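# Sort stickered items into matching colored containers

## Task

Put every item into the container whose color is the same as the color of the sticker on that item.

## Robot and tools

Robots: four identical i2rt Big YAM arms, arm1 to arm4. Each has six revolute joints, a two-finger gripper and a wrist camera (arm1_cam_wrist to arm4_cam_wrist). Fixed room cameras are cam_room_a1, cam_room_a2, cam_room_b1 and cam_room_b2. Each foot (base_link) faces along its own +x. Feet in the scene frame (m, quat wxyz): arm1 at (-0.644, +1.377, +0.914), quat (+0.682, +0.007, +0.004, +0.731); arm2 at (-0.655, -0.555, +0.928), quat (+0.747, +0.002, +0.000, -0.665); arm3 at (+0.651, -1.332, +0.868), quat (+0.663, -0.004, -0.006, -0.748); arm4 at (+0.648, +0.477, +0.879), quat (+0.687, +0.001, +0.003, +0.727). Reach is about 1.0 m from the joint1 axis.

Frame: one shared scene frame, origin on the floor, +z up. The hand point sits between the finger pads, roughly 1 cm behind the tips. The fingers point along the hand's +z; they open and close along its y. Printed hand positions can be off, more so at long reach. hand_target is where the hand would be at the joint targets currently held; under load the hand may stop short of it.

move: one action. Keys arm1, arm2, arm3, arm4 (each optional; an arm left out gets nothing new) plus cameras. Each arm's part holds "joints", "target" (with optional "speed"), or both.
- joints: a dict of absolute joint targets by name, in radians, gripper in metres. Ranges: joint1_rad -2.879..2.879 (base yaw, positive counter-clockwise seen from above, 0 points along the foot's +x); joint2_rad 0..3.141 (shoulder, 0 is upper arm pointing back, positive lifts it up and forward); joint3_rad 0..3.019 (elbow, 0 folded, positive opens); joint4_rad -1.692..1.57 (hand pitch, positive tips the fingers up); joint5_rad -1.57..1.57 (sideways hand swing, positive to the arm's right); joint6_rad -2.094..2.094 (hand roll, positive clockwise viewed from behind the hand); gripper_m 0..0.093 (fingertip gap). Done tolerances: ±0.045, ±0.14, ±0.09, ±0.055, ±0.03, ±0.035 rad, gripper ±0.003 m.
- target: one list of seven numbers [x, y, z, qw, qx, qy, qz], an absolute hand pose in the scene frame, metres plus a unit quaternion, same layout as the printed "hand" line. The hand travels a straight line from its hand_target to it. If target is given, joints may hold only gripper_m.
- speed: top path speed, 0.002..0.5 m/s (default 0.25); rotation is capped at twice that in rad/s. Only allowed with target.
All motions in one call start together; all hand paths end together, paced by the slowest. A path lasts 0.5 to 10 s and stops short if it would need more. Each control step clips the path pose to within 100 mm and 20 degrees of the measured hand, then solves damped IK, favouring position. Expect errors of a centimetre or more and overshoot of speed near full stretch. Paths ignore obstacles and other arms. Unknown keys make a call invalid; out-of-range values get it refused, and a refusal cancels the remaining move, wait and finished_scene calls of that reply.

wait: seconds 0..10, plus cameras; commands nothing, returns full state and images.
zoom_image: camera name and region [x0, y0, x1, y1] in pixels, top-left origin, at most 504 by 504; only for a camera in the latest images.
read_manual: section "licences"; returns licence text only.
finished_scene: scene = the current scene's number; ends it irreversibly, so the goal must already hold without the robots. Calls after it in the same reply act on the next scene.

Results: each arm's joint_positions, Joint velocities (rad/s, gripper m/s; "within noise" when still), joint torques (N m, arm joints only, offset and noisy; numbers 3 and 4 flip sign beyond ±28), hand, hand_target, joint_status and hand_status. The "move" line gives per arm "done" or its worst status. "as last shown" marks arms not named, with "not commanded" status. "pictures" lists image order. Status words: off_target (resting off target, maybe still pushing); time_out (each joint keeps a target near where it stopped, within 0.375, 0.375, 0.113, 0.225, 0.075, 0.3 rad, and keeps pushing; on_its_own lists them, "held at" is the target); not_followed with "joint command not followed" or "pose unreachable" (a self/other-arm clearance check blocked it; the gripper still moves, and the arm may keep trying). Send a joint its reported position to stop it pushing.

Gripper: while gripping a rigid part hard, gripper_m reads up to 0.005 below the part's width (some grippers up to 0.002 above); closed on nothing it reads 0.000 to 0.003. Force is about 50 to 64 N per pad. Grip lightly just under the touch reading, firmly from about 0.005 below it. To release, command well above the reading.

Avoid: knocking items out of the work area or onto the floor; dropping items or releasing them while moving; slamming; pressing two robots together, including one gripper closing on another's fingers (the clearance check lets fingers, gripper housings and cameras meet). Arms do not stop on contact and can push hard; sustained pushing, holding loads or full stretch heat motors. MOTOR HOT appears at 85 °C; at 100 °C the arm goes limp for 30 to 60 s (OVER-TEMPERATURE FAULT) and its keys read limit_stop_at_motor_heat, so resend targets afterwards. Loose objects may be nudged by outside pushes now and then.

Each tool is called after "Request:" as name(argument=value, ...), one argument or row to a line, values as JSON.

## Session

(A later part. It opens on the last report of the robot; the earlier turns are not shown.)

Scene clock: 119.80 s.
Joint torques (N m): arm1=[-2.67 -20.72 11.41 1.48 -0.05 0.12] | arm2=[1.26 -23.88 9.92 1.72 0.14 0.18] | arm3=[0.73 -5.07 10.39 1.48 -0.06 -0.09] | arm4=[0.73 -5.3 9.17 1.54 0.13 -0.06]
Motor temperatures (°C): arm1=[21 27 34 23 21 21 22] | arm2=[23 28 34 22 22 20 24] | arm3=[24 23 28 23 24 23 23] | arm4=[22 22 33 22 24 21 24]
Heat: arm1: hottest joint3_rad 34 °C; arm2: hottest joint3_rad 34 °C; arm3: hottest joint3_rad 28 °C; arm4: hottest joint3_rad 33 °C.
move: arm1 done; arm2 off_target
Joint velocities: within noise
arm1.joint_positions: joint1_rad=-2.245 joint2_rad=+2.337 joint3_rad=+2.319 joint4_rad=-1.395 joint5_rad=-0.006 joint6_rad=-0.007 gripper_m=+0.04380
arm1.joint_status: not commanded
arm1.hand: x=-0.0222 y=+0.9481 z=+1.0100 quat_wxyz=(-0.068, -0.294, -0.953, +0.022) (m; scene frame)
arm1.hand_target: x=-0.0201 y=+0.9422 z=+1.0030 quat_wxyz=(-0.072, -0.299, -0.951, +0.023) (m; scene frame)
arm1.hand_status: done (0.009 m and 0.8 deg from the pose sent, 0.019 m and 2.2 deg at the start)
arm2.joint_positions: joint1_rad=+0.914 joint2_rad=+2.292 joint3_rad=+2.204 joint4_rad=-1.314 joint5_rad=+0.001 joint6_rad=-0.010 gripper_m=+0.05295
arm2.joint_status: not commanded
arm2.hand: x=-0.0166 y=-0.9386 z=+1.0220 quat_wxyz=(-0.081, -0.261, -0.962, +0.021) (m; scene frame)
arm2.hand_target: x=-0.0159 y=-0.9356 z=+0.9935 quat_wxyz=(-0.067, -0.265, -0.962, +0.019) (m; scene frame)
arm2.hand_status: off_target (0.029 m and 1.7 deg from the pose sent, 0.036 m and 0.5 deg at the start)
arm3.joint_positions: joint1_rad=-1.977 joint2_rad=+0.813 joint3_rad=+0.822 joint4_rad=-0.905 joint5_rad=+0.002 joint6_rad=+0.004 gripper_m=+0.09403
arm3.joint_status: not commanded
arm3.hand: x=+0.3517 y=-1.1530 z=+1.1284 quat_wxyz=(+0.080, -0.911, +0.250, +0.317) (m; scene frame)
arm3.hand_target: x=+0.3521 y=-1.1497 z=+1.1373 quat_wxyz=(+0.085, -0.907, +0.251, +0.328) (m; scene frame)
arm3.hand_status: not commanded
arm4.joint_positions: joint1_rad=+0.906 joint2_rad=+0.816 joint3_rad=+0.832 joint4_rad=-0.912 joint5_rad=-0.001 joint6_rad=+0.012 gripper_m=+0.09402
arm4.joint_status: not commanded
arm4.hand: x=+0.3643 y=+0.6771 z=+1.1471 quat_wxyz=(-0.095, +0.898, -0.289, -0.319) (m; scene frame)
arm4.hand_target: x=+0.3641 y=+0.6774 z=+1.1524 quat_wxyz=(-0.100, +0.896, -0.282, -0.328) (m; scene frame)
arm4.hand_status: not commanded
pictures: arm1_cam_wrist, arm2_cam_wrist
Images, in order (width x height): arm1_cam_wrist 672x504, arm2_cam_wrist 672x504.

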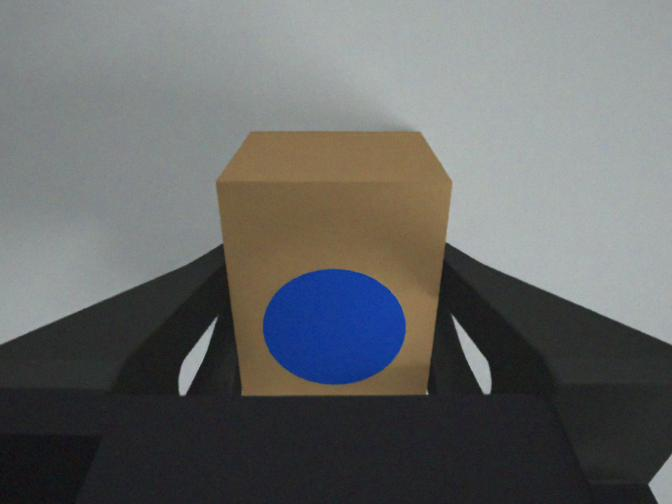

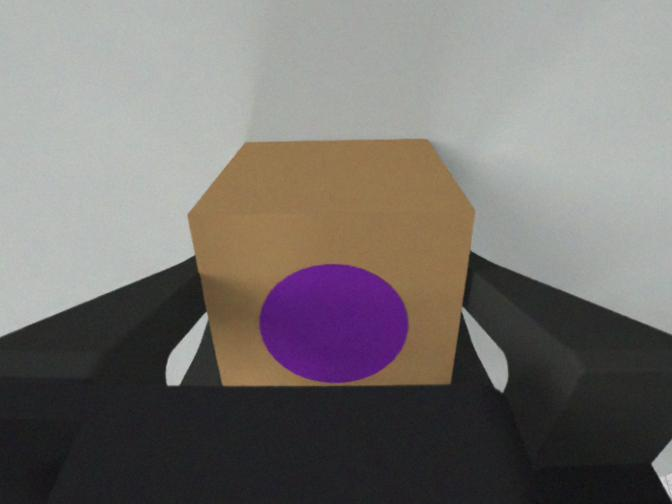

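Request:
move(
  arm1={"target": [-0.02, 0.942, 1.005, 0.0723, 0.2989, 0.9512, -0.0227], "speed": 0.08, "joints": {"gripper_m": 0.08}},
  arm2={"target": [-0.016, -0.936, 1.012, 0.0673, 0.2650, 0.9618, -0.0185], "speed": 0.08, "joints": {"gripper_m": 0.088}},
  cameras=[],
)

Request:
move(
  arm1={"target": [-0.023, 0.944, 1.10, 0.0723, 0.2989, 0.9512, -0.0227], "speed": 0.25},
  arm2={"target": [-0.02, -0.935, 1.11, 0.0673, 0.2650, 0.9618, -0.0185], "speed": 0.25},
  cameras=["arm1_cam_wrist", "arm2_cam_wrist"],
)

Scene clock: 126.50 s.
Joint torques (N m): arm1=[-2.32 -20.6 11.92 1.02 -0.04 0.09] | arm2=[1.08 -24.47 12.57 0.49 0.12 0.18] | arm3=[0.62 -5.07 10.35 1.44 -0.06 -0.11] | arm4=[0.67 -4.95 9.13 1.46 0.15 -0.07]
Motor temperatures (°C): arm1=[21 27 34 23 21 21 22] | arm2=[23 28 33 22 22 20 24] | arm3=[24 23 28 23 24 23 23] | arm4=[22 22 33 22 24 21 24]
Heat: arm1: hottest joint3_rad 34 °C; arm2: hottest joint3_rad 33 °C; arm3: hottest joint3_rad 28 °C; arm4: hottest joint3_rad 33 °C.
move: arm1 done; arm2 done
Joint velocities: within noise
arm1.joint_positions: joint1_rad=-2.245 joint2_rad=+2.337 joint3_rad=+2.319 joint4_rad=-1.395 joint5_rad=-0.006 joint6_rad=-0.007 gripper_m=+0.07996
arm1.joint_status: all done
arm1.hand: x=-0.0222 y=+0.9481 z=+1.0100 quat_wxyz=(-0.068, -0.294, -0.953, +0.022) (m; scene frame)
arm1.hand_target: x=-0.0201 y=+0.9422 z=+1.0049 quat_wxyz=(-0.072, -0.299, -0.951, +0.023) (m; scene frame)
arm1.hand_status: done (0.008 m and 0.8 deg from the pose sent, 0.008 m and 0.8 deg at the start)
arm2.joint_positions: joint1_rad=+0.914 joint2_rad=+2.292 joint3_rad=+2.204 joint4_rad=-1.325 joint5_rad=+0.001 joint6_rad=-0.010 gripper_m=+0.08793
arm2.joint_status: all done
arm2.hand: x=-0.0190 y=-0.9371 z=+1.0215 quat_wxyz=(-0.076, -0.261, -0.962, +0.020) (m; scene frame)
arm2.hand_target: x=-0.0162 y=-0.9359 z=+1.0121 quat_wxyz=(-0.068, -0.265, -0.962, +0.019) (m; scene frame)
arm2.hand_status: done (0.010 m and 1.1 deg from the pose sent, 0.010 m and 1.7 deg at the start)
arm3, arm4: as last shown
pictures: none
No camera images: "cameras" was empty.

Scene clock: 128.03 s.
Joint torques (N m): arm1=[-2.55 -21.54 15.32 0.28 0.01 0.14] | arm2=[1.03 -24.7 14.86 0.39 0.11 0.16] | arm3=[0.62 -4.95 10.36 1.46 -0.06 -0.1] | arm4=[1.03 -4.84 9.13 1.46 0.15 -0.08]
Motor temperatures (°C): arm1=[21 27 34 23 21 21 22] | arm2=[23 28 33 22 22 20 24] | arm3=[24 23 28 23 24 23 23] | arm4=[22 22 33 22 24 21 24]
Heat: arm1: hottest joint3_rad 34 °C; arm2: hottest joint3_rad 33 °C; arm3: hottest joint3_rad 28 °C; arm4: hottest joint3_rad 33 °C.
move: arm1 off_target; arm2 done
Joint velocities: within noise
arm1.joint_positions: joint1_rad=-2.245 joint2_rad=+2.372 joint3_rad=+2.582 joint4_rad=-1.648 joint5_rad=-0.006 joint6_rad=-0.007 gripper_m=+0.07996
arm1.joint_status: not commanded
arm1.hand: x=-0.0265 y=+0.9517 z=+1.0844 quat_wxyz=(-0.056, -0.294, -0.954, +0.018) (m; scene frame)
arm1.hand_target: x=-0.0236 y=+0.9445 z=+1.1000 quat_wxyz=(-0.073, -0.299, -0.951, +0.023) (m; scene frame)
arm1.hand_status: off_target (0.018 m and 2.0 deg from the pose sent, 0.090 m and 0.8 deg at the start)
arm2.joint_positions: joint1_rad=+0.914 joint2_rad=+2.292 joint3_rad=+2.424 joint4_rad=-1.578 joint5_rad=+0.001 joint6_rad=-0.010 gripper_m=+0.08793
arm2.joint_status: not commanded
arm2.hand: x=-0.0274 y=-0.9325 z=+1.1043 quat_wxyz=(-0.061, -0.261, -0.963, +0.016) (m; scene frame)
arm2.hand_target: x=-0.0204 y=-0.9348 z=+1.1099 quat_wxyz=(-0.068, -0.265, -0.962, +0.019) (m; scene frame)
arm2.hand_status: done (0.010 m and 1.0 deg from the pose sent, 0.089 m and 1.1 deg at the start)
arm3, arm4: as last shown
pictures: arm1_cam_wrist, arm2_cam_wrist
Images, in order (width x height): arm1_cam_wrist 672x504, arm2_cam_wrist 672x504.

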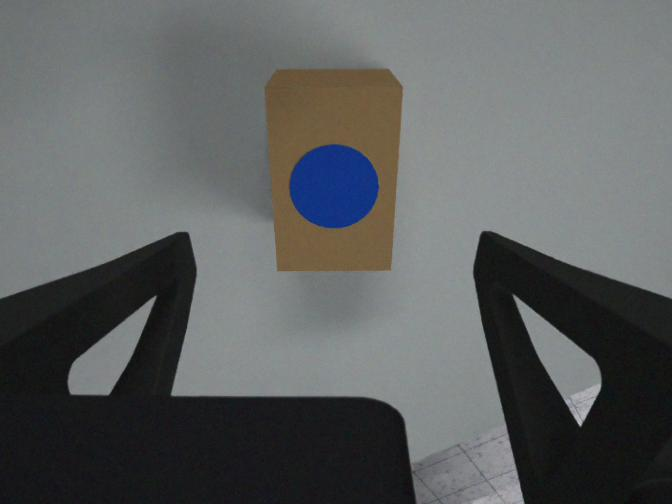

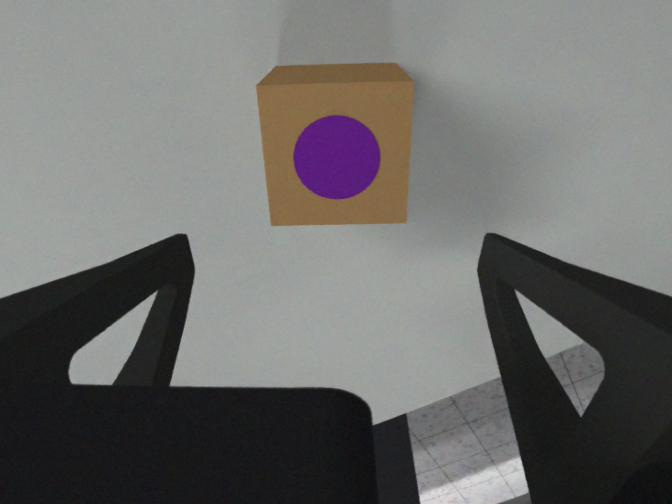

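Request:
move(
  arm1={"target": [-0.44, 1.235, 1.10, 0, 0.3007, 0.9537, 0], "speed": 0.4},
  arm2={"target": [-0.45, -0.675, 1.11, 0, 0.2655, 0.9641, 0], "speed": 0.4},
  arm3={"target": [0.0155, -0.957, 1.075, -0.0894, 0.9071, -0.2455, -0.3301], "speed": 0.3},
  arm4={"target": [0.024, 0.935, 1.068, -0.1026, 0.8965, -0.2818, -0.3263], "speed": 0.3},
  cameras=["arm3_cam_wrist", "arm4_cam_wrist"],
)

Scene clock: 152.97 s.
Joint torques (N m): arm1=[-2.78 -1.08 10.78 0.09 -0.01 0] | arm2=[1.55 -4.42 9.72 0.31 0.13 0.21] | arm3=[1.55 -21.71 13.85 0.98 0.11 -0.13] | arm4=[0.67 -22.53 12.82 0.66 -0.03 -0.11]
Motor temperatures (°C): arm1=[21 29 35 23 21 21 21] | arm2=[23 28 36 22 22 20 23] | arm3=[24 23 28 23 24 23 23] | arm4=[22 22 34 22 24 21 24]
Heat: arm1: hottest joint3_rad 35 °C; arm2: hottest joint3_rad 36 °C; arm3: hottest joint3_rad 28 °C; arm4: hottest joint3_rad 34 °C.
move: arm1 done; arm2 done; arm3 off_target; arm4 off_target
Joint velocities: within noise
arm1.joint_positions: joint1_rad=-2.246 joint2_rad=+0.959 joint3_rad=+0.843 joint4_rad=-1.427 joint5_rad=-0.006 joint6_rad=-0.007 gripper_m=+0.07996
arm1.joint_status: not commanded
arm1.hand: x=-0.4382 y=+1.2369 z=+1.1001 quat_wxyz=(-0.006, -0.295, -0.955, +0.003) (m; scene frame)
arm1.hand_target: x=-0.4400 y=+1.2351 z=+1.0999 quat_wxyz=(+0.000, -0.301, -0.954, +0.000) (m; scene frame)
arm1.hand_status: done (0.003 m and 1.0 deg from the pose sent, 0.502 m and 6.8 deg at the start)
arm2.joint_positions: joint1_rad=+0.923 joint2_rad=+0.946 joint3_rad=+0.831 joint4_rad=-1.425 joint5_rad=+0.001 joint6_rad=+0.001 gripper_m=+0.08793
arm2.joint_status: not commanded
arm2.hand: x=-0.4467 y=-0.6792 z=+1.1160 quat_wxyz=(-0.015, -0.263, -0.965, +0.003) (m; scene frame)
arm2.hand_target: x=-0.4501 y=-0.6751 z=+1.1101 quat_wxyz=(+0.000, -0.265, -0.964, +0.000) (m; scene frame)
arm2.hand_status: done (0.008 m and 1.8 deg from the pose sent, 0.495 m and 7.2 deg at the start)
arm3.joint_positions: joint1_rad=-1.977 joint2_rad=+1.871 joint3_rad=+1.631 joint4_rad=-0.670 joint5_rad=+0.008 joint6_rad=+0.002 gripper_m=+0.09403
arm3.joint_status: not commanded
arm3.hand: x=+0.0289 y=-0.9649 z=+1.0490 quat_wxyz=(+0.082, -0.913, +0.251, +0.310) (m; scene frame)
arm3.hand_target: x=+0.0168 y=-0.9577 z=+1.0752 quat_wxyz=(+0.090, -0.907, +0.246, +0.330) (m; scene frame)
arm3.hand_status: off_target (0.030 m and 2.6 deg from the pose sent, 0.393 m and 1.9 deg at the start)
arm4.joint_positions: joint1_rad=+0.888 joint2_rad=+1.981 joint3_rad=+1.753 joint4_rad=-0.675 joint5_rad=-0.007 joint6_rad=-0.008 gripper_m=+0.09402
arm4.joint_status: not commanded
arm4.hand: x=+0.0326 y=+0.9223 z=+1.0517 quat_wxyz=(-0.097, +0.900, -0.287, -0.314) (m; scene frame)
arm4.hand_target: x=+0.0249 y=+0.9343 z=+1.0679 quat_wxyz=(-0.103, +0.896, -0.282, -0.327) (m; scene frame)
arm4.hand_status: off_target (0.022 m and 1.7 deg from the pose sent, 0.434 m and 1.5 deg at the start)
pictures: arm3_cam_wrist, arm4_cam_wrist
Images, in order (width x height): arm3_cam_wrist 672x504, arm4_cam_wrist 672x504.

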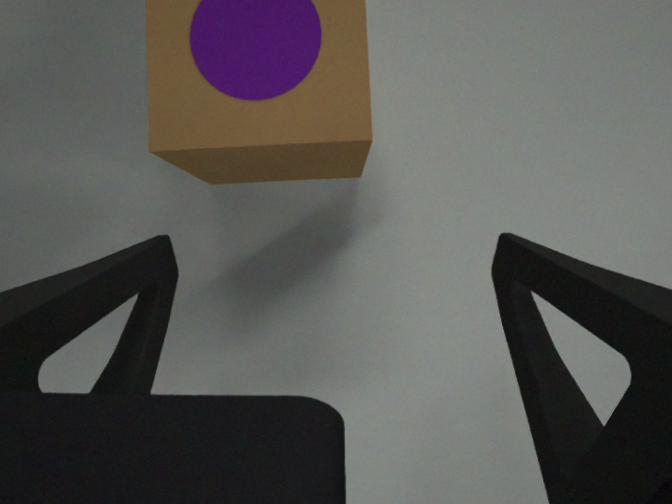

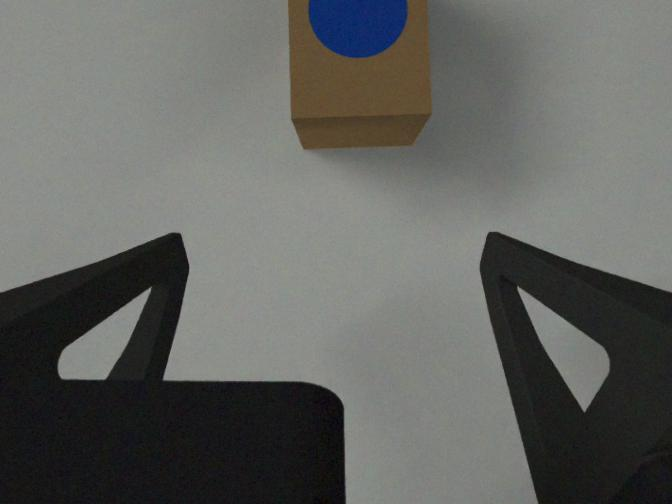

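Request:
move(
  arm3={"target": [-0.039, -0.9465, 1.043, -0.0827, 0.9118, -0.2273, -0.3319], "speed": 0.12},
  arm4={"target": [-0.034, 0.989, 1.002, -0.0971, 0.9010, -0.2669, -0.3279], "speed": 0.15},
  cameras=["arm3_cam_wrist", "arm4_cam_wrist"],
)

Scene clock: 178.73 s.
Joint torques (N m): arm1=[-2.26 -0.73 10.96 0.09 0 0.04] | arm2=[1.61 -4.42 9.7 0.31 0.13 0.21] | arm3=[2.49 -22.65 13.83 0.91 -0.09 -0.13] | arm4=[-0.15 -23.59 12.45 0.68 -0.07 -0.08]
Motor temperatures (°C): arm1=[21 26 34 23 21 21 21] | arm2=[23 27 34 22 22 20 23] | arm3=[24 24 30 23 24 23 23] | arm4=[22 25 36 22 24 21 24]
Heat: arm1: hottest joint3_rad 34 °C; arm2: hottest joint3_rad 34 °C; arm3: hottest joint3_rad 30 °C; arm4: hottest joint3_rad 36 °C.
move: arm3 off_target; arm4 off_target
Joint velocities: within noise
arm1, arm2: as last shown
arm3.joint_positions: joint1_rad=-1.971 joint2_rad=+2.019 joint3_rad=+1.797 joint4_rad=-0.673 joint5_rad=+0.000 joint6_rad=-0.013 gripper_m=+0.09402
arm3.joint_status: not commanded
arm3.hand: x=-0.0199 y=-0.9438 z=+1.0282 quat_wxyz=(+0.081, -0.914, +0.239, +0.318) (m; scene frame)
arm3.hand_target: x=-0.0379 y=-0.9473 z=+1.0431 quat_wxyz=(+0.083, -0.912, +0.227, +0.332) (m; scene frame)
arm3.hand_status: off_target (0.024 m and 2.1 deg from the pose sent, 0.071 m and 3.7 deg at the start)
arm4.joint_positions: joint1_rad=+0.872 joint2_rad=+2.229 joint3_rad=+2.051 joint4_rad=-0.687 joint5_rad=-0.041 joint6_rad=-0.051 gripper_m=+0.09400
arm4.joint_status: not commanded
arm4.hand: x=-0.0302 y=+0.9769 z=+1.0140 quat_wxyz=(-0.097, +0.899, -0.267, -0.333) (m; scene frame)
arm4.hand_target: x=-0.0332 y=+0.9883 z=+1.0021 quat_wxyz=(-0.097, +0.901, -0.267, -0.329) (m; scene frame)
arm4.hand_status: off_target (0.017 m and 0.6 deg from the pose sent, 0.107 m and 2.8 deg at the start)
pictures: arm3_cam_wrist, arm4_cam_wrist
Images, in order (width x height): arm3_cam_wrist 672x504, arm4_cam_wrist 672x504.

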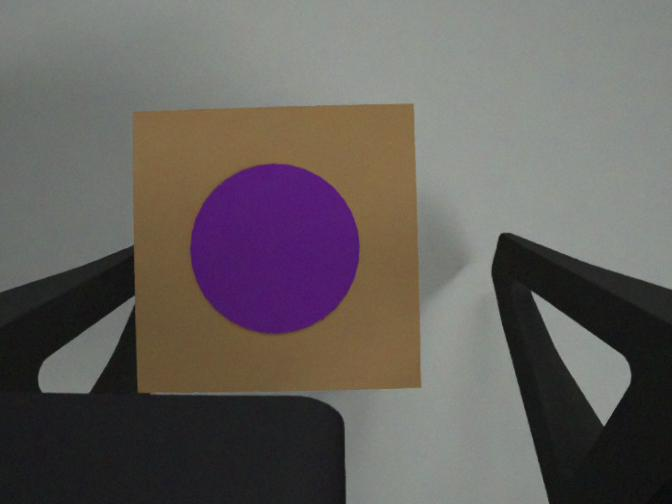

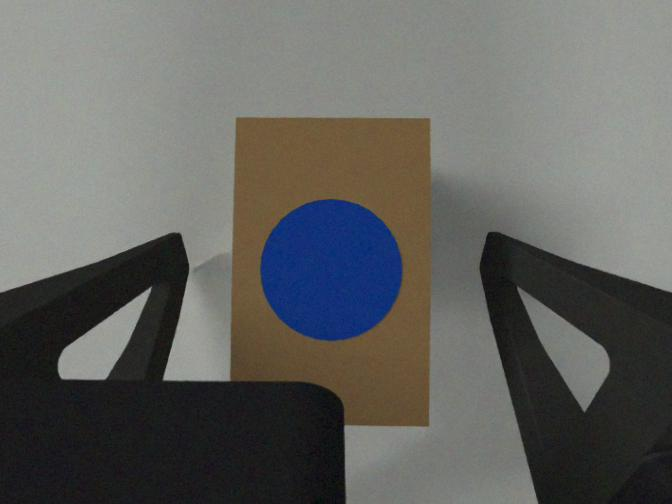

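Request:
move(
  arm3={"target": [-0.044, -0.959, 1.043, -0.0805, 0.9148, -0.2136, -0.3333], "speed": 0.12},
  arm4={"joints": {"gripper_m": 0.037}},
  cameras=["arm3_cam_wrist", "arm4_cam_wrist"],
)

Scene clock: 188.83 s.
Joint torques (N m): arm1=[-2.55 -0.67 10.95 0.08 -0.01 0] | arm2=[1.49 -4.31 9.7 0.29 0.13 0.22] | arm3=[2.2 -23.06 13.14 1.14 -0.08 -0.14] | arm4=[0.62 -23.3 12.29 0.62 -0.05 -0.03]
Motor temperatures (°C): arm1=[21 26 34 23 21 21 21] | arm2=[23 27 33 22 22 20 23] | arm3=[24 25 31 23 24 23 23] | arm4=[22 27 36 22 24 21 24]
Heat: arm1: hottest joint3_rad 34 °C; arm2: hottest joint3_rad 33 °C; arm3: hottest joint3_rad 31 °C; arm4: hottest joint3_rad 36 °C.
move: arm3 off_target; arm4 off_target
Joint velocities: within noise
arm1, arm2: as last shown
arm1.hand_target: x=-0.4401 y=+1.2350 z=+1.0999 quat_wxyz=(+0.000, -0.301, -0.954, +0.000) (m; scene frame)
arm3.joint_positions: joint1_rad=-1.951 joint2_rad=+2.019 joint3_rad=+1.797 joint4_rad=-0.673 joint5_rad=-0.004 joint6_rad=-0.025 gripper_m=+0.09402
arm3.joint_status: not commanded
arm3.hand: x=-0.0279 y=-0.9581 z=+1.0283 quat_wxyz=(+0.078, -0.918, +0.224, +0.319) (m; scene frame)
arm3.hand_target: x=-0.0431 y=-0.9596 z=+1.0431 quat_wxyz=(+0.081, -0.915, +0.214, +0.334) (m; scene frame)
arm3.hand_status: off_target (0.022 m and 2.1 deg from the pose sent, 0.032 m and 3.4 deg at the start)
arm4.joint_positions: joint1_rad=+0.867 joint2_rad=+2.230 joint3_rad=+2.051 joint4_rad=-0.687 joint5_rad=-0.041 joint6_rad=-0.051 gripper_m=+0.04408
arm4.joint_status: gripper_m off_target (ended at +0.04411, target +0.03700)
arm4.hand: x=-0.0273 y=+0.9808 z=+1.0137 quat_wxyz=(-0.098, +0.898, -0.270, -0.333) (m; scene frame)
arm4.hand_target: x=-0.0332 y=+0.9884 z=+1.0022 quat_wxyz=(-0.097, +0.901, -0.267, -0.329) (m; scene frame)
arm4.hand_status: not commanded
pictures: arm3_cam_wrist, arm4_cam_wrist
Images, in order (width x height): arm3_cam_wrist 672x504, arm4_cam_wrist 672x504.

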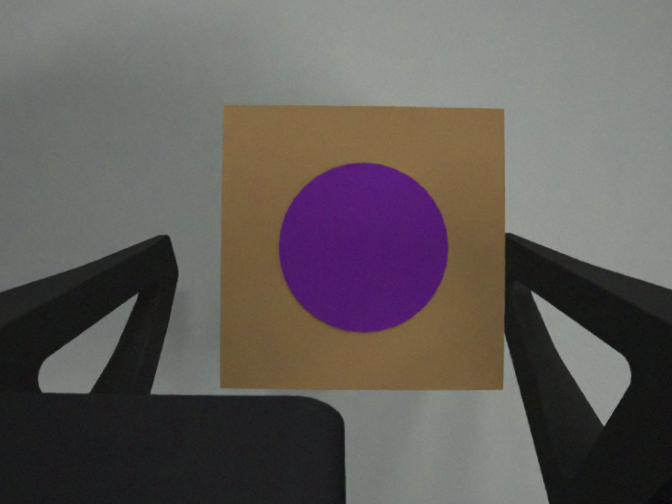

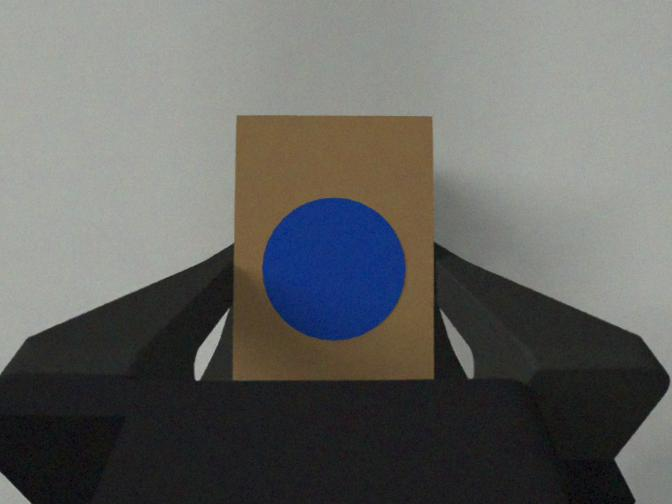

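Request:
move(
  arm3={"joints": {"gripper_m": 0.047}},
  arm4={"target": [0.364, 0.678, 1.20, -0.1026, 0.8965, -0.2818, -0.3263], "speed": 0.3},
  cameras=["arm3_cam_wrist", "arm4_cam_wrist"],
)

Scene clock: 195.30 s.
Joint torques (N m): arm1=[-2.61 -1.9 10.88 0.03 -0.07 -0.01] | arm2=[1.49 -4.48 9.73 0.32 0.13 0.2] | arm3=[2.2 -23.18 13.23 1.14 -0.08 -0.12] | arm4=[1.61 -3.19 9.39 0.73 0.22 0.19]
Motor temperatures (°C): arm1=[21 26 34 23 21 21 21] | arm2=[23 26 33 22 22 20 23] | arm3=[24 26 32 23 24 23 23] | arm4=[22 27 36 22 24 21 25]
Heat: arm1: hottest joint3_rad 34 °C; arm2: hottest joint3_rad 33 °C; arm3: hottest joint3_rad 32 °C; arm4: hottest joint3_rad 36 °C.
move: arm3 off_target; arm4 done
Joint velocities: within noise
arm1, arm2: as last shown
arm3.joint_positions: joint1_rad=-1.951 joint2_rad=+2.019 joint3_rad=+1.797 joint4_rad=-0.673 joint5_rad=-0.004 joint6_rad=-0.026 gripper_m=+0.05282
arm3.joint_status: gripper_m off_target (ended at +0.05285, target +0.04700)
arm3.hand: x=-0.0279 y=-0.9581 z=+1.0283 quat_wxyz=(+0.078, -0.918, +0.223, +0.319) (m; scene frame)
arm3.hand_target: x=-0.0431 y=-0.9595 z=+1.0431 quat_wxyz=(+0.081, -0.915, +0.214, +0.334) (m; scene frame)
arm3.hand_status: not commanded
arm4.joint_positions: joint1_rad=+0.901 joint2_rad=+0.808 joint3_rad=+0.961 joint4_rad=-1.011 joint5_rad=+0.003 joint6_rad=-0.016 gripper_m=+0.04408
arm4.joint_status: not commanded
arm4.hand: x=+0.3657 y=+0.6791 z=+1.2031 quat_wxyz=(-0.107, +0.895, -0.277, -0.333) (m; scene frame)
arm4.hand_target: x=+0.3641 y=+0.6780 z=+1.2000 quat_wxyz=(-0.103, +0.896, -0.282, -0.326) (m; scene frame)
arm4.hand_status: done (0.004 m and 1.1 deg from the pose sent, 0.529 m and 1.7 deg at the start)
pictures: arm3_cam_wrist, arm4_cam_wrist
Images, in order (width x height): arm3_cam_wrist 672x504, arm4_cam_wrist 672x504.

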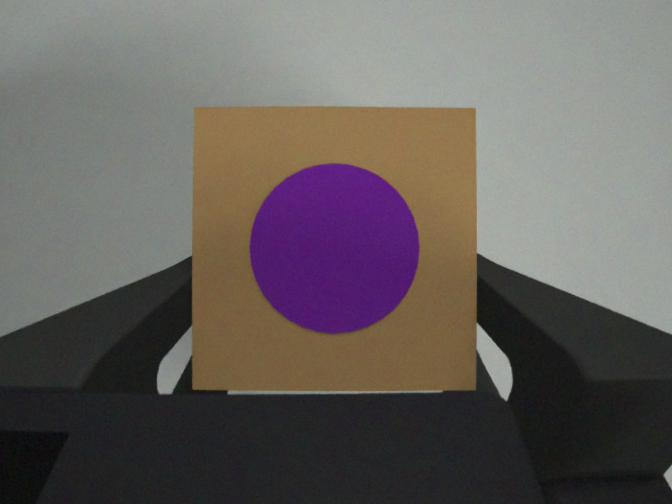

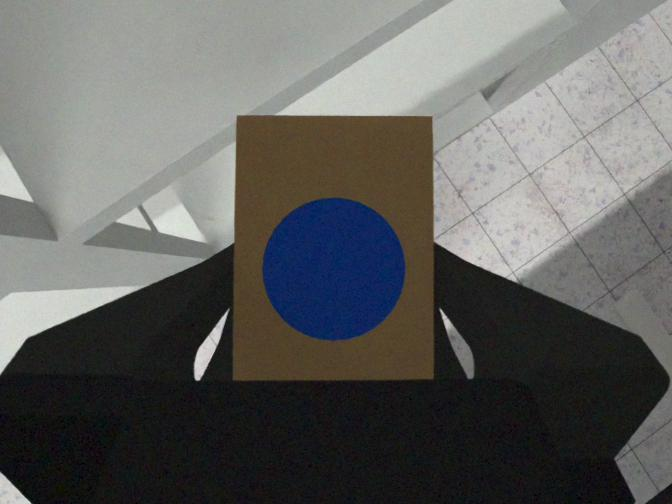

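Request:
move(
  arm3={"target": [0.352, -1.153, 1.20, -0.0894, 0.9071, -0.2455, -0.3301], "speed": 0.3},
  arm4={"joints": {"joint1_rad": -1.906, "joint5_rad": 0.0, "joint6_rad": 0.0}},
  cameras=["arm3_cam_wrist", "arm4_cam_wrist"],
)

Request:
move(
  arm3={"joints": {"joint1_rad": 1.79, "joint5_rad": 0.0, "joint6_rad": 0.0}},
  arm4={"target": [1.153, 0.334, 0.785, -0.3387, -0.1308, -0.9306, 0.0476], "speed": 0.3},
  cameras=["arm3_cam_wrist", "arm4_cam_wrist"],
)

Scene clock: 210.20 s.
Joint torques (N m): arm1=[-2.26 -1.73 10.97 0.13 -0.02 0] | arm2=[1.61 -4.54 9.73 0.29 0.12 0.21] | arm3=[0.15 -3.55 9.29 1.11 0.05 0.02] | arm4=[1.03 -4.19 9.44 0.83 0 0.14]
Motor temperatures (°C): arm1=[21 25 34 23 21 21 21] | arm2=[23 26 33 22 22 20 23] | arm3=[24 27 32 23 24 23 24] | arm4=[22 25 37 22 24 21 25]
Heat: arm1: hottest joint3_rad 34 °C; arm2: hottest joint3_rad 33 °C; arm3: hottest joint3_rad 32 °C; arm4: hottest joint3_rad 37 °C.
move: arm3 done; arm4 done
Joint velocities: within noise
arm1, arm2: as last shown
arm3.joint_positions: joint1_rad=-1.954 joint2_rad=+0.808 joint3_rad=+1.000 joint4_rad=-1.046 joint5_rad=+0.014 joint6_rad=-0.007 gripper_m=+0.05282
arm3.joint_status: not commanded
arm3.hand: x=+0.3492 y=-1.1574 z=+1.2034 quat_wxyz=(+0.089, -0.908, +0.235, +0.335) (m; scene frame)
arm3.hand_target: x=+0.3520 y=-1.1531 z=+1.2000 quat_wxyz=(+0.089, -0.907, +0.245, +0.330) (m; scene frame)
arm3.hand_status: done (0.006 m and 1.3 deg from the pose sent, 0.460 m and 3.4 deg at the start)
arm4.joint_positions: joint1_rad=-1.906 joint2_rad=+0.818 joint3_rad=+0.961 joint4_rad=-1.011 joint5_rad=+0.002 joint6_rad=-0.011 gripper_m=+0.04407
arm4.joint_status: all done
arm4.hand: x=+0.9852 y=+0.3817 z=+1.1978 quat_wxyz=(-0.338, -0.125, -0.931, +0.052) (m; scene frame)
arm4.hand_target: x=+0.9840 y=+0.3822 z=+1.1981 quat_wxyz=(-0.336, -0.130, -0.932, +0.049) (m; scene frame)
arm4.hand_status: not commanded
pictures: arm3_cam_wrist, arm4_cam_wrist
Images, in order (width x height): arm3_cam_wrist 672x504, arm4_cam_wrist 672x504.

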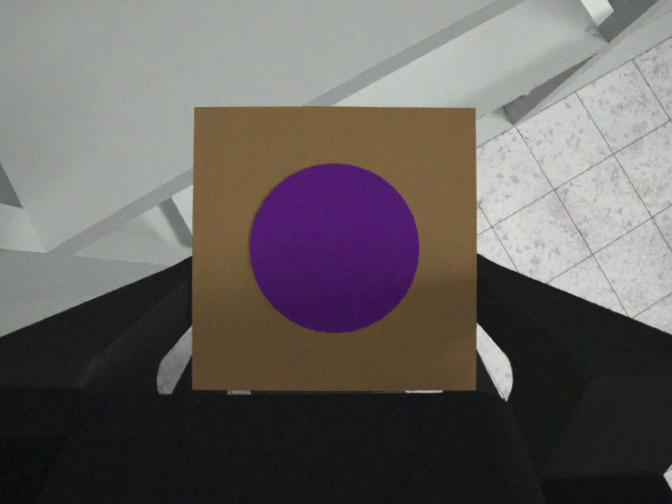

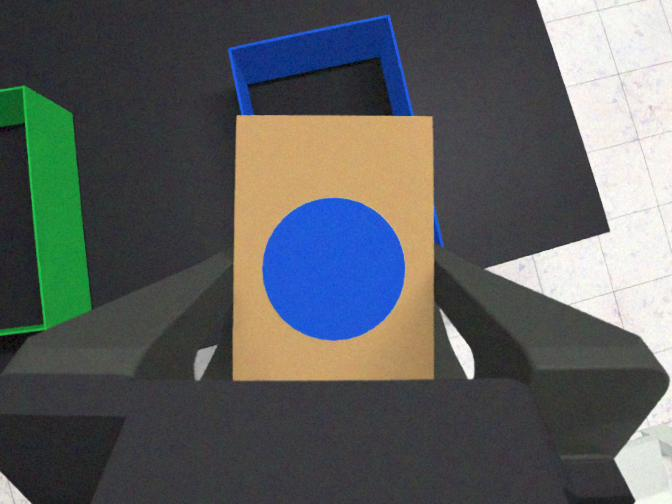

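Scene clock: 212.77 s.
Joint torques (N m): arm1=[-2.96 -1.38 10.84 0.06 -0.03 0.02] | arm2=[1.55 -4.54 9.73 0.29 0.11 0.21] | arm3=[1.79 -4.84 9.33 1.13 0.13 0.01] | arm4=[1.49 -14.68 5.39 1.74 0 0.18]
Motor temperatures (°C): arm1=[21 25 34 23 21 21 21] | arm2=[23 26 33 22 22 20 23] | arm3=[24 27 32 23 24 23 24] | arm4=[22 25 37 22 24 21 26]
Heat: arm1: hottest joint3_rad 34 °C; arm2: hottest joint3_rad 33 °C; arm3: hottest joint3_rad 32 °C; arm4: hottest joint3_rad 37 °C.
move: arm3 done; arm4 off_target
Joint velocities: within noise
arm1, arm2: as last shown
arm3.joint_positions: joint1_rad=+1.781 joint2_rad=+0.822 joint3_rad=+1.000 joint4_rad=-1.046 joint5_rad=-0.003 joint6_rad=-0.006 gripper_m=+0.05289
arm3.joint_status: all done
arm3.hand: x=+0.9979 y=-1.2958 z=+1.2015 quat_wxyz=(-0.344, +0.048, -0.938, -0.009) (m; scene frame)
arm3.hand_target: x=+0.9945 y=-1.2936 z=+1.2027 quat_wxyz=(-0.345, +0.049, -0.937, -0.010) (m; scene frame)
arm3.hand_status: not commanded
arm4.joint_positions: joint1_rad=-1.906 joint2_rad=+1.969 joint3_rad=+0.732 joint4_rad=+0.321 joint5_rad=+0.002 joint6_rad=-0.008 gripper_m=+0.04407
arm4.joint_status: not commanded
arm4.hand: x=+1.1338 y=+0.3372 z=+0.7744 quat_wxyz=(-0.316, -0.127, -0.939, +0.049) (m; scene frame)
arm4.hand_target: x=+1.1524 y=+0.3342 z=+0.7855 quat_wxyz=(-0.339, -0.131, -0.931, +0.047) (m; scene frame)
arm4.hand_status: off_target (0.022 m and 2.8 deg from the pose sent, 0.448 m and 0.9 deg at the start)
pictures: arm3_cam_wrist, arm4_cam_wrist
Images, in order (width x height): arm3_cam_wrist 672x504, arm4_cam_wrist 672x504.

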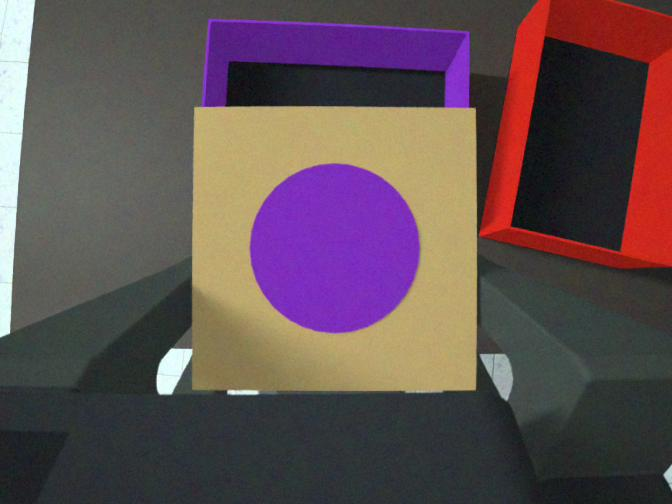

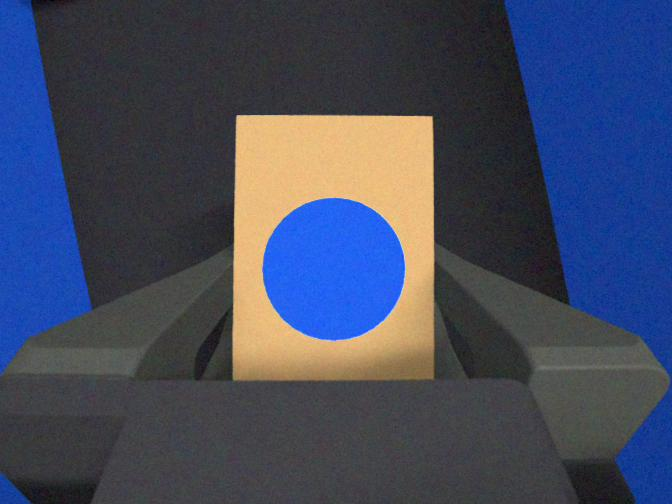

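Request:
move(
  arm3={"target": [1.222, -1.275, 0.82, -0.3252, 0.0470, -0.9444, -0.0162], "speed": 0.3},
  arm4={"target": [1.153, 0.334, 0.740, -0.3387, -0.1308, -0.9306, 0.0476], "speed": 0.1},
  cameras=["arm3_cam_wrist", "arm4_cam_wrist", "cam_room_a1"],
)

Scene clock: 224.67 s.
Joint torques (N m): arm1=[-3.25 -1.55 10.88 0.01 -0.02 0.05] | arm2=[1.49 -4.48 9.73 0.32 0.13 0.22] | arm3=[1.49 -17.61 8.38 1.91 -0.07 0.02] | arm4=[1.03 -14.45 4.59 1.63 -0.01 0.17]
Motor temperatures (°C): arm1=[21 25 34 23 21 21 21] | arm2=[23 26 33 22 22 20 23] | arm3=[24 26 32 23 24 23 24] | arm4=[22 24 35 22 24 21 26]
Heat: arm1: hottest joint3_rad 34 °C; arm2: hottest joint3_rad 33 °C; arm3: hottest joint3_rad 32 °C; arm4: hottest joint3_rad 35 °C.
move: arm3 off_target; arm4 off_target
Joint velocities: within noise
arm1, arm2: as last shown
arm3.joint_positions: joint1_rad=+1.781 joint2_rad=+1.914 joint3_rad=+0.884 joint4_rad=+0.061 joint5_rad=-0.011 joint6_rad=-0.001 gripper_m=+0.05289
arm3.joint_status: not commanded
arm3.hand: x=+1.1977 y=-1.2820 z=+0.8016 quat_wxyz=(-0.296, +0.047, -0.954, -0.012) (m; scene frame)
arm3.hand_target: x=+1.2208 y=-1.2750 z=+0.8207 quat_wxyz=(-0.325, +0.047, -0.944, -0.017) (m; scene frame)
arm3.hand_status: off_target (0.031 m and 3.5 deg from the pose sent, 0.443 m and 2.4 deg at the start)
arm4.joint_positions: joint1_rad=-1.906 joint2_rad=+2.087 joint3_rad=+0.757 joint4_rad=+0.436 joint5_rad=+0.002 joint6_rad=-0.008 gripper_m=+0.04407
arm4.joint_status: not commanded
arm4.hand: x=+1.1402 y=+0.3352 z=+0.7409 quat_wxyz=(-0.327, -0.127, -0.935, +0.050) (m; scene frame)
arm4.hand_target: x=+1.1526 y=+0.3342 z=+0.7403 quat_wxyz=(-0.338, -0.131, -0.931, +0.048) (m; scene frame)
arm4.hand_status: off_target (0.013 m and 1.6 deg from the pose sent, 0.040 m and 2.8 deg at the start)
pictures: arm3_cam_wrist, arm4_cam_wrist, cam_room_a1
Images, in order (width x height): arm3_cam_wrist 672x504, arm4_cam_wrist 672x504, cam_room_a1 672x504.

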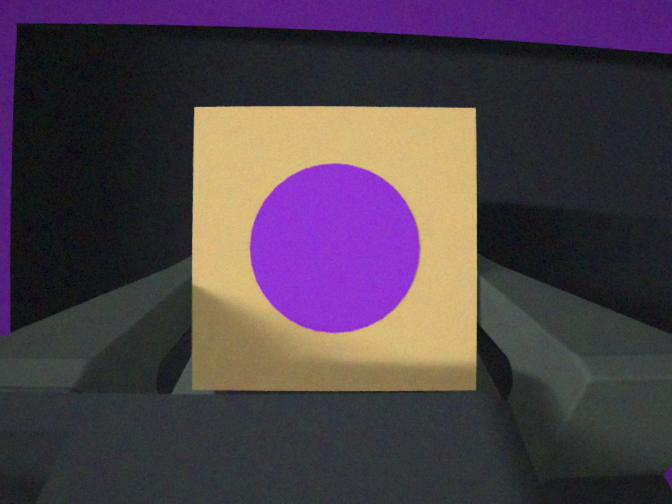

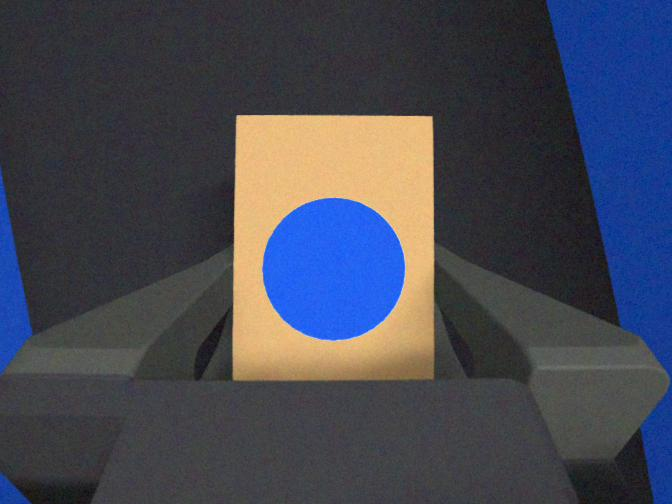

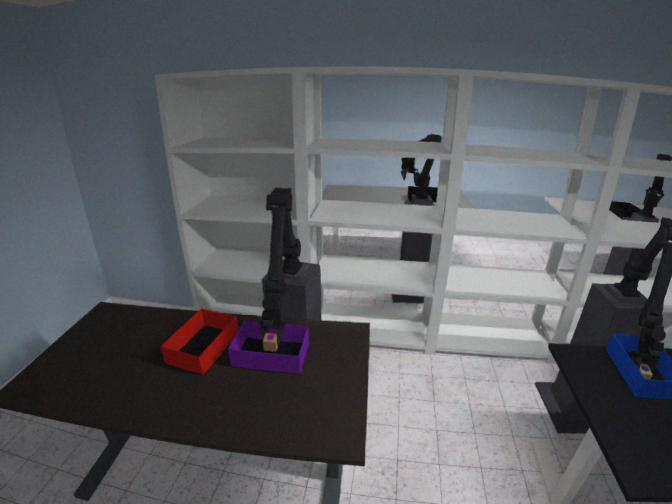

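Request:
move(
  arm3={"target": [1.222, -1.275, 0.775, -0.3252, 0.0470, -0.9444, -0.0162], "speed": 0.1},
  arm4={"target": [1.153, 0.334, 0.728, -0.3387, -0.1308, -0.9306, 0.0476], "speed": 0.08},
  cameras=["arm3_cam_wrist", "cam_room_a1"],
)

Request:
zoom_image(
  camera="cam_room_a1",
  region=[210, 300, 330, 390],
)

Scene clock: 230.30 s.
Joint torques (N m): arm1=[-2.49 -1.44 10.74 0.06 -0.01 0.06] | arm2=[1.49 -4.54 9.69 0.32 0.14 0.21] | arm3=[1.67 -17.49 7.3 1.95 -0.02 0.03] | arm4=[1.26 -13.98 4.21 1.55 0.03 0.15]
Motor temperatures (°C): arm1=[21 25 34 23 21 21 21] | arm2=[23 26 33 22 22 20 23] | arm3=[24 26 31 23 24 23 24] | arm4=[22 24 34 22 24 21 26]
Heat: arm1: hottest joint3_rad 34 °C; arm2: hottest joint3_rad 33 °C; arm3: hottest joint3_rad 31 °C; arm4: hottest joint3_rad 34 °C.
move: arm3 off_target; arm4 done
Joint velocities: within noise
arm1, arm2: as last shown
arm3.joint_positions: joint1_rad=+1.781 joint2_rad=+2.022 joint3_rad=+0.890 joint4_rad=+0.173 joint5_rad=-0.011 joint6_rad=+0.000 gripper_m=+0.05289
arm3.joint_status: not commanded
arm3.hand: x=+1.2002 y=-1.2823 z=+0.7618 quat_wxyz=(-0.301, +0.046, -0.953, -0.012) (m; scene frame)
arm3.hand_target: x=+1.2212 y=-1.2749 z=+0.7757 quat_wxyz=(-0.325, +0.047, -0.944, -0.016) (m; scene frame)
arm3.hand_status: off_target (0.026 m and 3.0 deg from the pose sent, 0.037 m and 3.5 deg at the start)
arm4.joint_positions: joint1_rad=-1.906 joint2_rad=+2.113 joint3_rad=+0.772 joint4_rad=+0.471 joint5_rad=+0.002 joint6_rad=-0.008 gripper_m=+0.04407
arm4.joint_status: not commanded
arm4.hand: x=+1.1480 y=+0.3330 z=+0.7371 quat_wxyz=(-0.338, -0.126, -0.931, +0.052) (m; scene frame)
arm4.hand_target: x=+1.1526 y=+0.3341 z=+0.7281 quat_wxyz=(-0.338, -0.131, -0.931, +0.048) (m; scene frame)
arm4.hand_status: done (0.010 m and 0.7 deg from the pose sent, 0.018 m and 1.6 deg at the start)
pictures: arm3_cam_wrist, cam_room_a1
Images, in order (width x height): arm3_cam_wrist 672x504, cam_room_a1 672x504.

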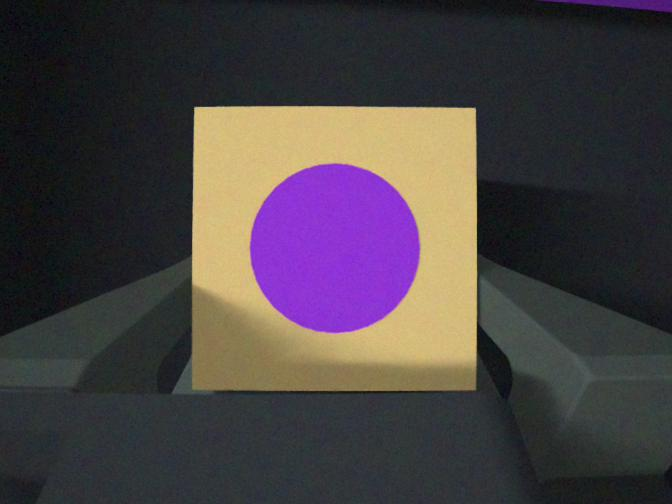

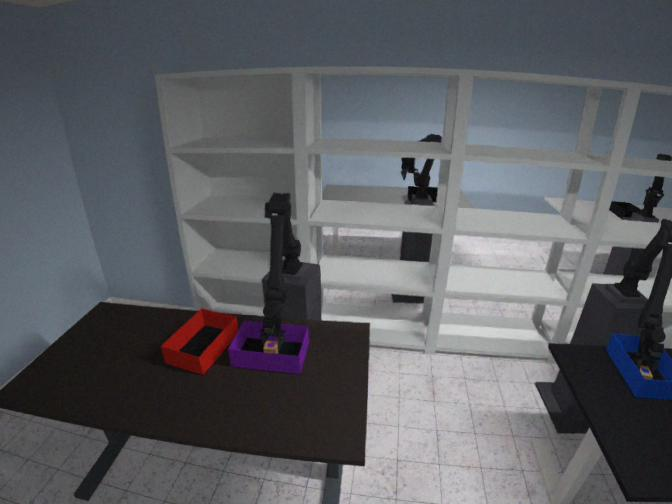

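Scaled by 4.200.

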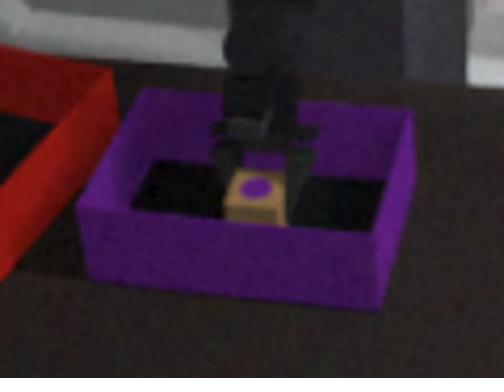

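Request:
move(
  arm3={"target": [1.222, -1.275, 0.755, -0.3252, 0.0470, -0.9444, -0.0162], "speed": 0.08},
  arm4={"target": [1.152, 0.334, 0.733, -0.3387, -0.1308, -0.9306, 0.0476], "speed": 0.08, "joints": {"gripper_m": 0.08}},
  cameras=[],
)

Request:
move(
  arm3={"target": [1.222, -1.275, 0.74, -0.3252, 0.0470, -0.9444, -0.0162], "speed": 0.08},
  arm4={"target": [1.0, 0.376, 0.98, -0.3387, -0.1308, -0.9306, 0.0476], "speed": 0.3},
  cameras=["arm3_cam_wrist", "arm4_cam_wrist", "cam_room_a1"],
)

Scene clock: 235.87 s.
Joint torques (N m): arm1=[-2.78 -1.55 11.04 0.09 0.04 0.04] | arm2=[1.61 -4.37 9.72 0.31 0.12 0.22] | arm3=[1.73 -16.73 6.83 1.84 0.01 0.02] | arm4=[1.32 -14.68 3.64 1.16 0.01 0.16]
Motor temperatures (°C): arm1=[21 25 33 23 21 21 21] | arm2=[23 26 32 22 22 20 23] | arm3=[24 26 31 23 24 23 24] | arm4=[22 24 33 22 24 21 26]
Heat: arm1: hottest joint3_rad 33 °C; arm2: hottest joint3_rad 32 °C; arm3: hottest joint3_rad 31 °C; arm4: hottest joint3_rad 33 °C.
move: arm3 off_target; arm4 done
Joint velocities: within noise
arm1.joint_positions: joint1_rad=-2.246 joint2_rad=+0.959 joint3_rad=+0.843 joint4_rad=-1.427 joint5_rad=-0.006 joint6_rad=-0.007 gripper_m=+0.07996
arm1.joint_status: not commanded
arm1.hand: x=-0.4382 y=+1.2369 z=+1.1001 quat_wxyz=(-0.006, -0.295, -0.955, +0.003) (m; scene frame)
arm1.hand_target: x=-0.4401 y=+1.2350 z=+1.0999 quat_wxyz=(+0.000, -0.301, -0.954, +0.000) (m; scene frame)
arm1.hand_status: not commanded
arm2.joint_positions: joint1_rad=+0.923 joint2_rad=+0.946 joint3_rad=+0.831 joint4_rad=-1.425 joint5_rad=+0.001 joint6_rad=+0.001 gripper_m=+0.08793
arm2.joint_status: not commanded
arm2.hand: x=-0.4467 y=-0.6792 z=+1.1160 quat_wxyz=(-0.015, -0.263, -0.965, +0.003) (m; scene frame)
arm2.hand_target: x=-0.4501 y=-0.6751 z=+1.1101 quat_wxyz=(+0.000, -0.265, -0.964, +0.000) (m; scene frame)
arm2.hand_status: not commanded
arm3.joint_positions: joint1_rad=+1.781 joint2_rad=+2.062 joint3_rad=+0.900 joint4_rad=+0.222 joint5_rad=-0.011 joint6_rad=+0.002 gripper_m=+0.05289
arm3.joint_status: not commanded
arm3.hand: x=+1.2057 y=-1.2819 z=+0.7506 quat_wxyz=(-0.310, +0.046, -0.950, -0.013) (m; scene frame)
arm3.hand_target: x=+1.2214 y=-1.2749 z=+0.7555 quat_wxyz=(-0.325, +0.047, -0.944, -0.016) (m; scene frame)
arm3.hand_status: off_target (0.018 m and 1.9 deg from the pose sent, 0.024 m and 3.0 deg at the start)
arm4.joint_positions: joint1_rad=-1.906 joint2_rad=+2.113 joint3_rad=+0.772 joint4_rad=+0.471 joint5_rad=+0.001 joint6_rad=-0.007 gripper_m=+0.07992
arm4.joint_status: all done
arm4.hand: x=+1.1480 y=+0.3330 z=+0.7372 quat_wxyz=(-0.338, -0.126, -0.931, +0.051) (m; scene frame)
arm4.hand_target: x=+1.1520 y=+0.3341 z=+0.7332 quat_wxyz=(-0.339, -0.131, -0.931, +0.048) (m; scene frame)
arm4.hand_status: done (0.006 m and 0.7 deg from the pose sent, 0.006 m and 0.7 deg at the start)
pictures: none
No camera images: "cameras" was empty.

Scene clock: 237.53 s.
Joint torques (N m): arm1=[-2.84 -1.14 10.76 0.05 -0.02 0.01] | arm2=[1.55 -4.37 9.68 0.29 0.12 0.22] | arm3=[1.79 -14.97 6.39 1.63 0.03 -0.01] | arm4=[0.5 -3.66 8.88 0.66 -0.06 0.13]
Motor temperatures (°C): arm1=[21 25 33 23 21 21 21] | arm2=[23 26 32 22 22 20 23] | arm3=[24 26 31 23 24 23 24] | arm4=[22 24 33 22 24 21 26]
Heat: arm1: hottest joint3_rad 33 °C; arm2: hottest joint3_rad 32 °C; arm3: hottest joint3_rad 31 °C; arm4: hottest joint3_rad 33 °C.
move: arm3 off_target; arm4 done
Joint velocities: within noise
arm1, arm2: as last shown
arm3.joint_positions: joint1_rad=+1.781 joint2_rad=+2.083 joint3_rad=+0.912 joint4_rad=+0.262 joint5_rad=-0.011 joint6_rad=+0.004 gripper_m=+0.05289
arm3.joint_status: not commanded
arm3.hand: x=+1.2151 y=-1.2811 z=+0.7487 quat_wxyz=(-0.324, +0.044, -0.945, -0.014) (m; scene frame)
arm3.hand_target: x=+1.2216 y=-1.2750 z=+0.7403 quat_wxyz=(-0.325, +0.047, -0.944, -0.016) (m; scene frame)
arm3.hand_status: off_target (0.013 m and 0.4 deg from the pose sent, 0.021 m and 1.9 deg at the start)
arm4.joint_positions: joint1_rad=-1.906 joint2_rad=+1.004 joint3_rad=+0.460 joint4_rad=-0.311 joint5_rad=-0.002 joint6_rad=-0.007 gripper_m=+0.07992
arm4.joint_status: not commanded
arm4.hand: x=+0.9984 y=+0.3776 z=+0.9810 quat_wxyz=(-0.345, -0.126, -0.929, +0.051) (m; scene frame)
arm4.hand_target: x=+0.9999 y=+0.3761 z=+0.9800 quat_wxyz=(-0.339, -0.131, -0.931, +0.048) (m; scene frame)
arm4.hand_status: done (0.002 m and 1.0 deg from the pose sent, 0.288 m and 0.7 deg at the start)
pictures: arm3_cam_wrist, arm4_cam_wrist, cam_room_a1
Images, in order (width x height): arm3_cam_wrist 672x504, arm4_cam_wrist 672x504, cam_room_a1 672x504.

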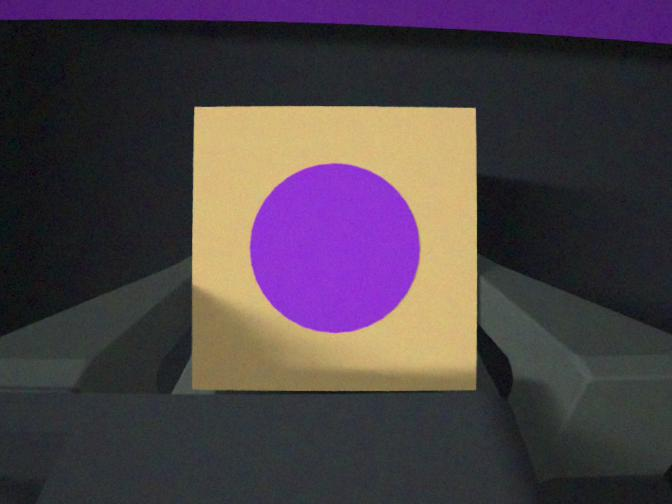

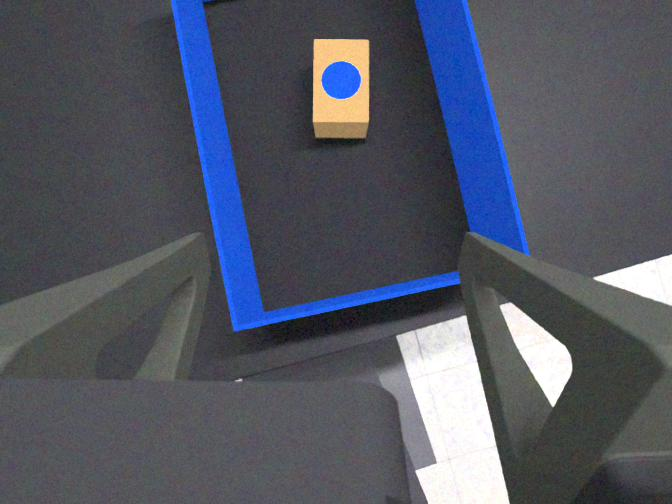

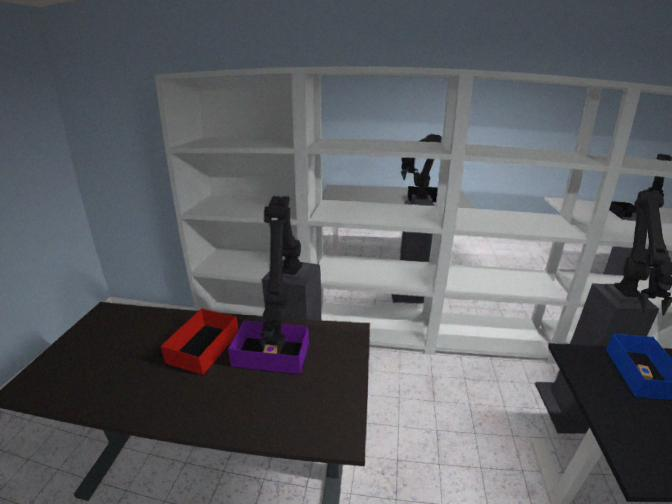

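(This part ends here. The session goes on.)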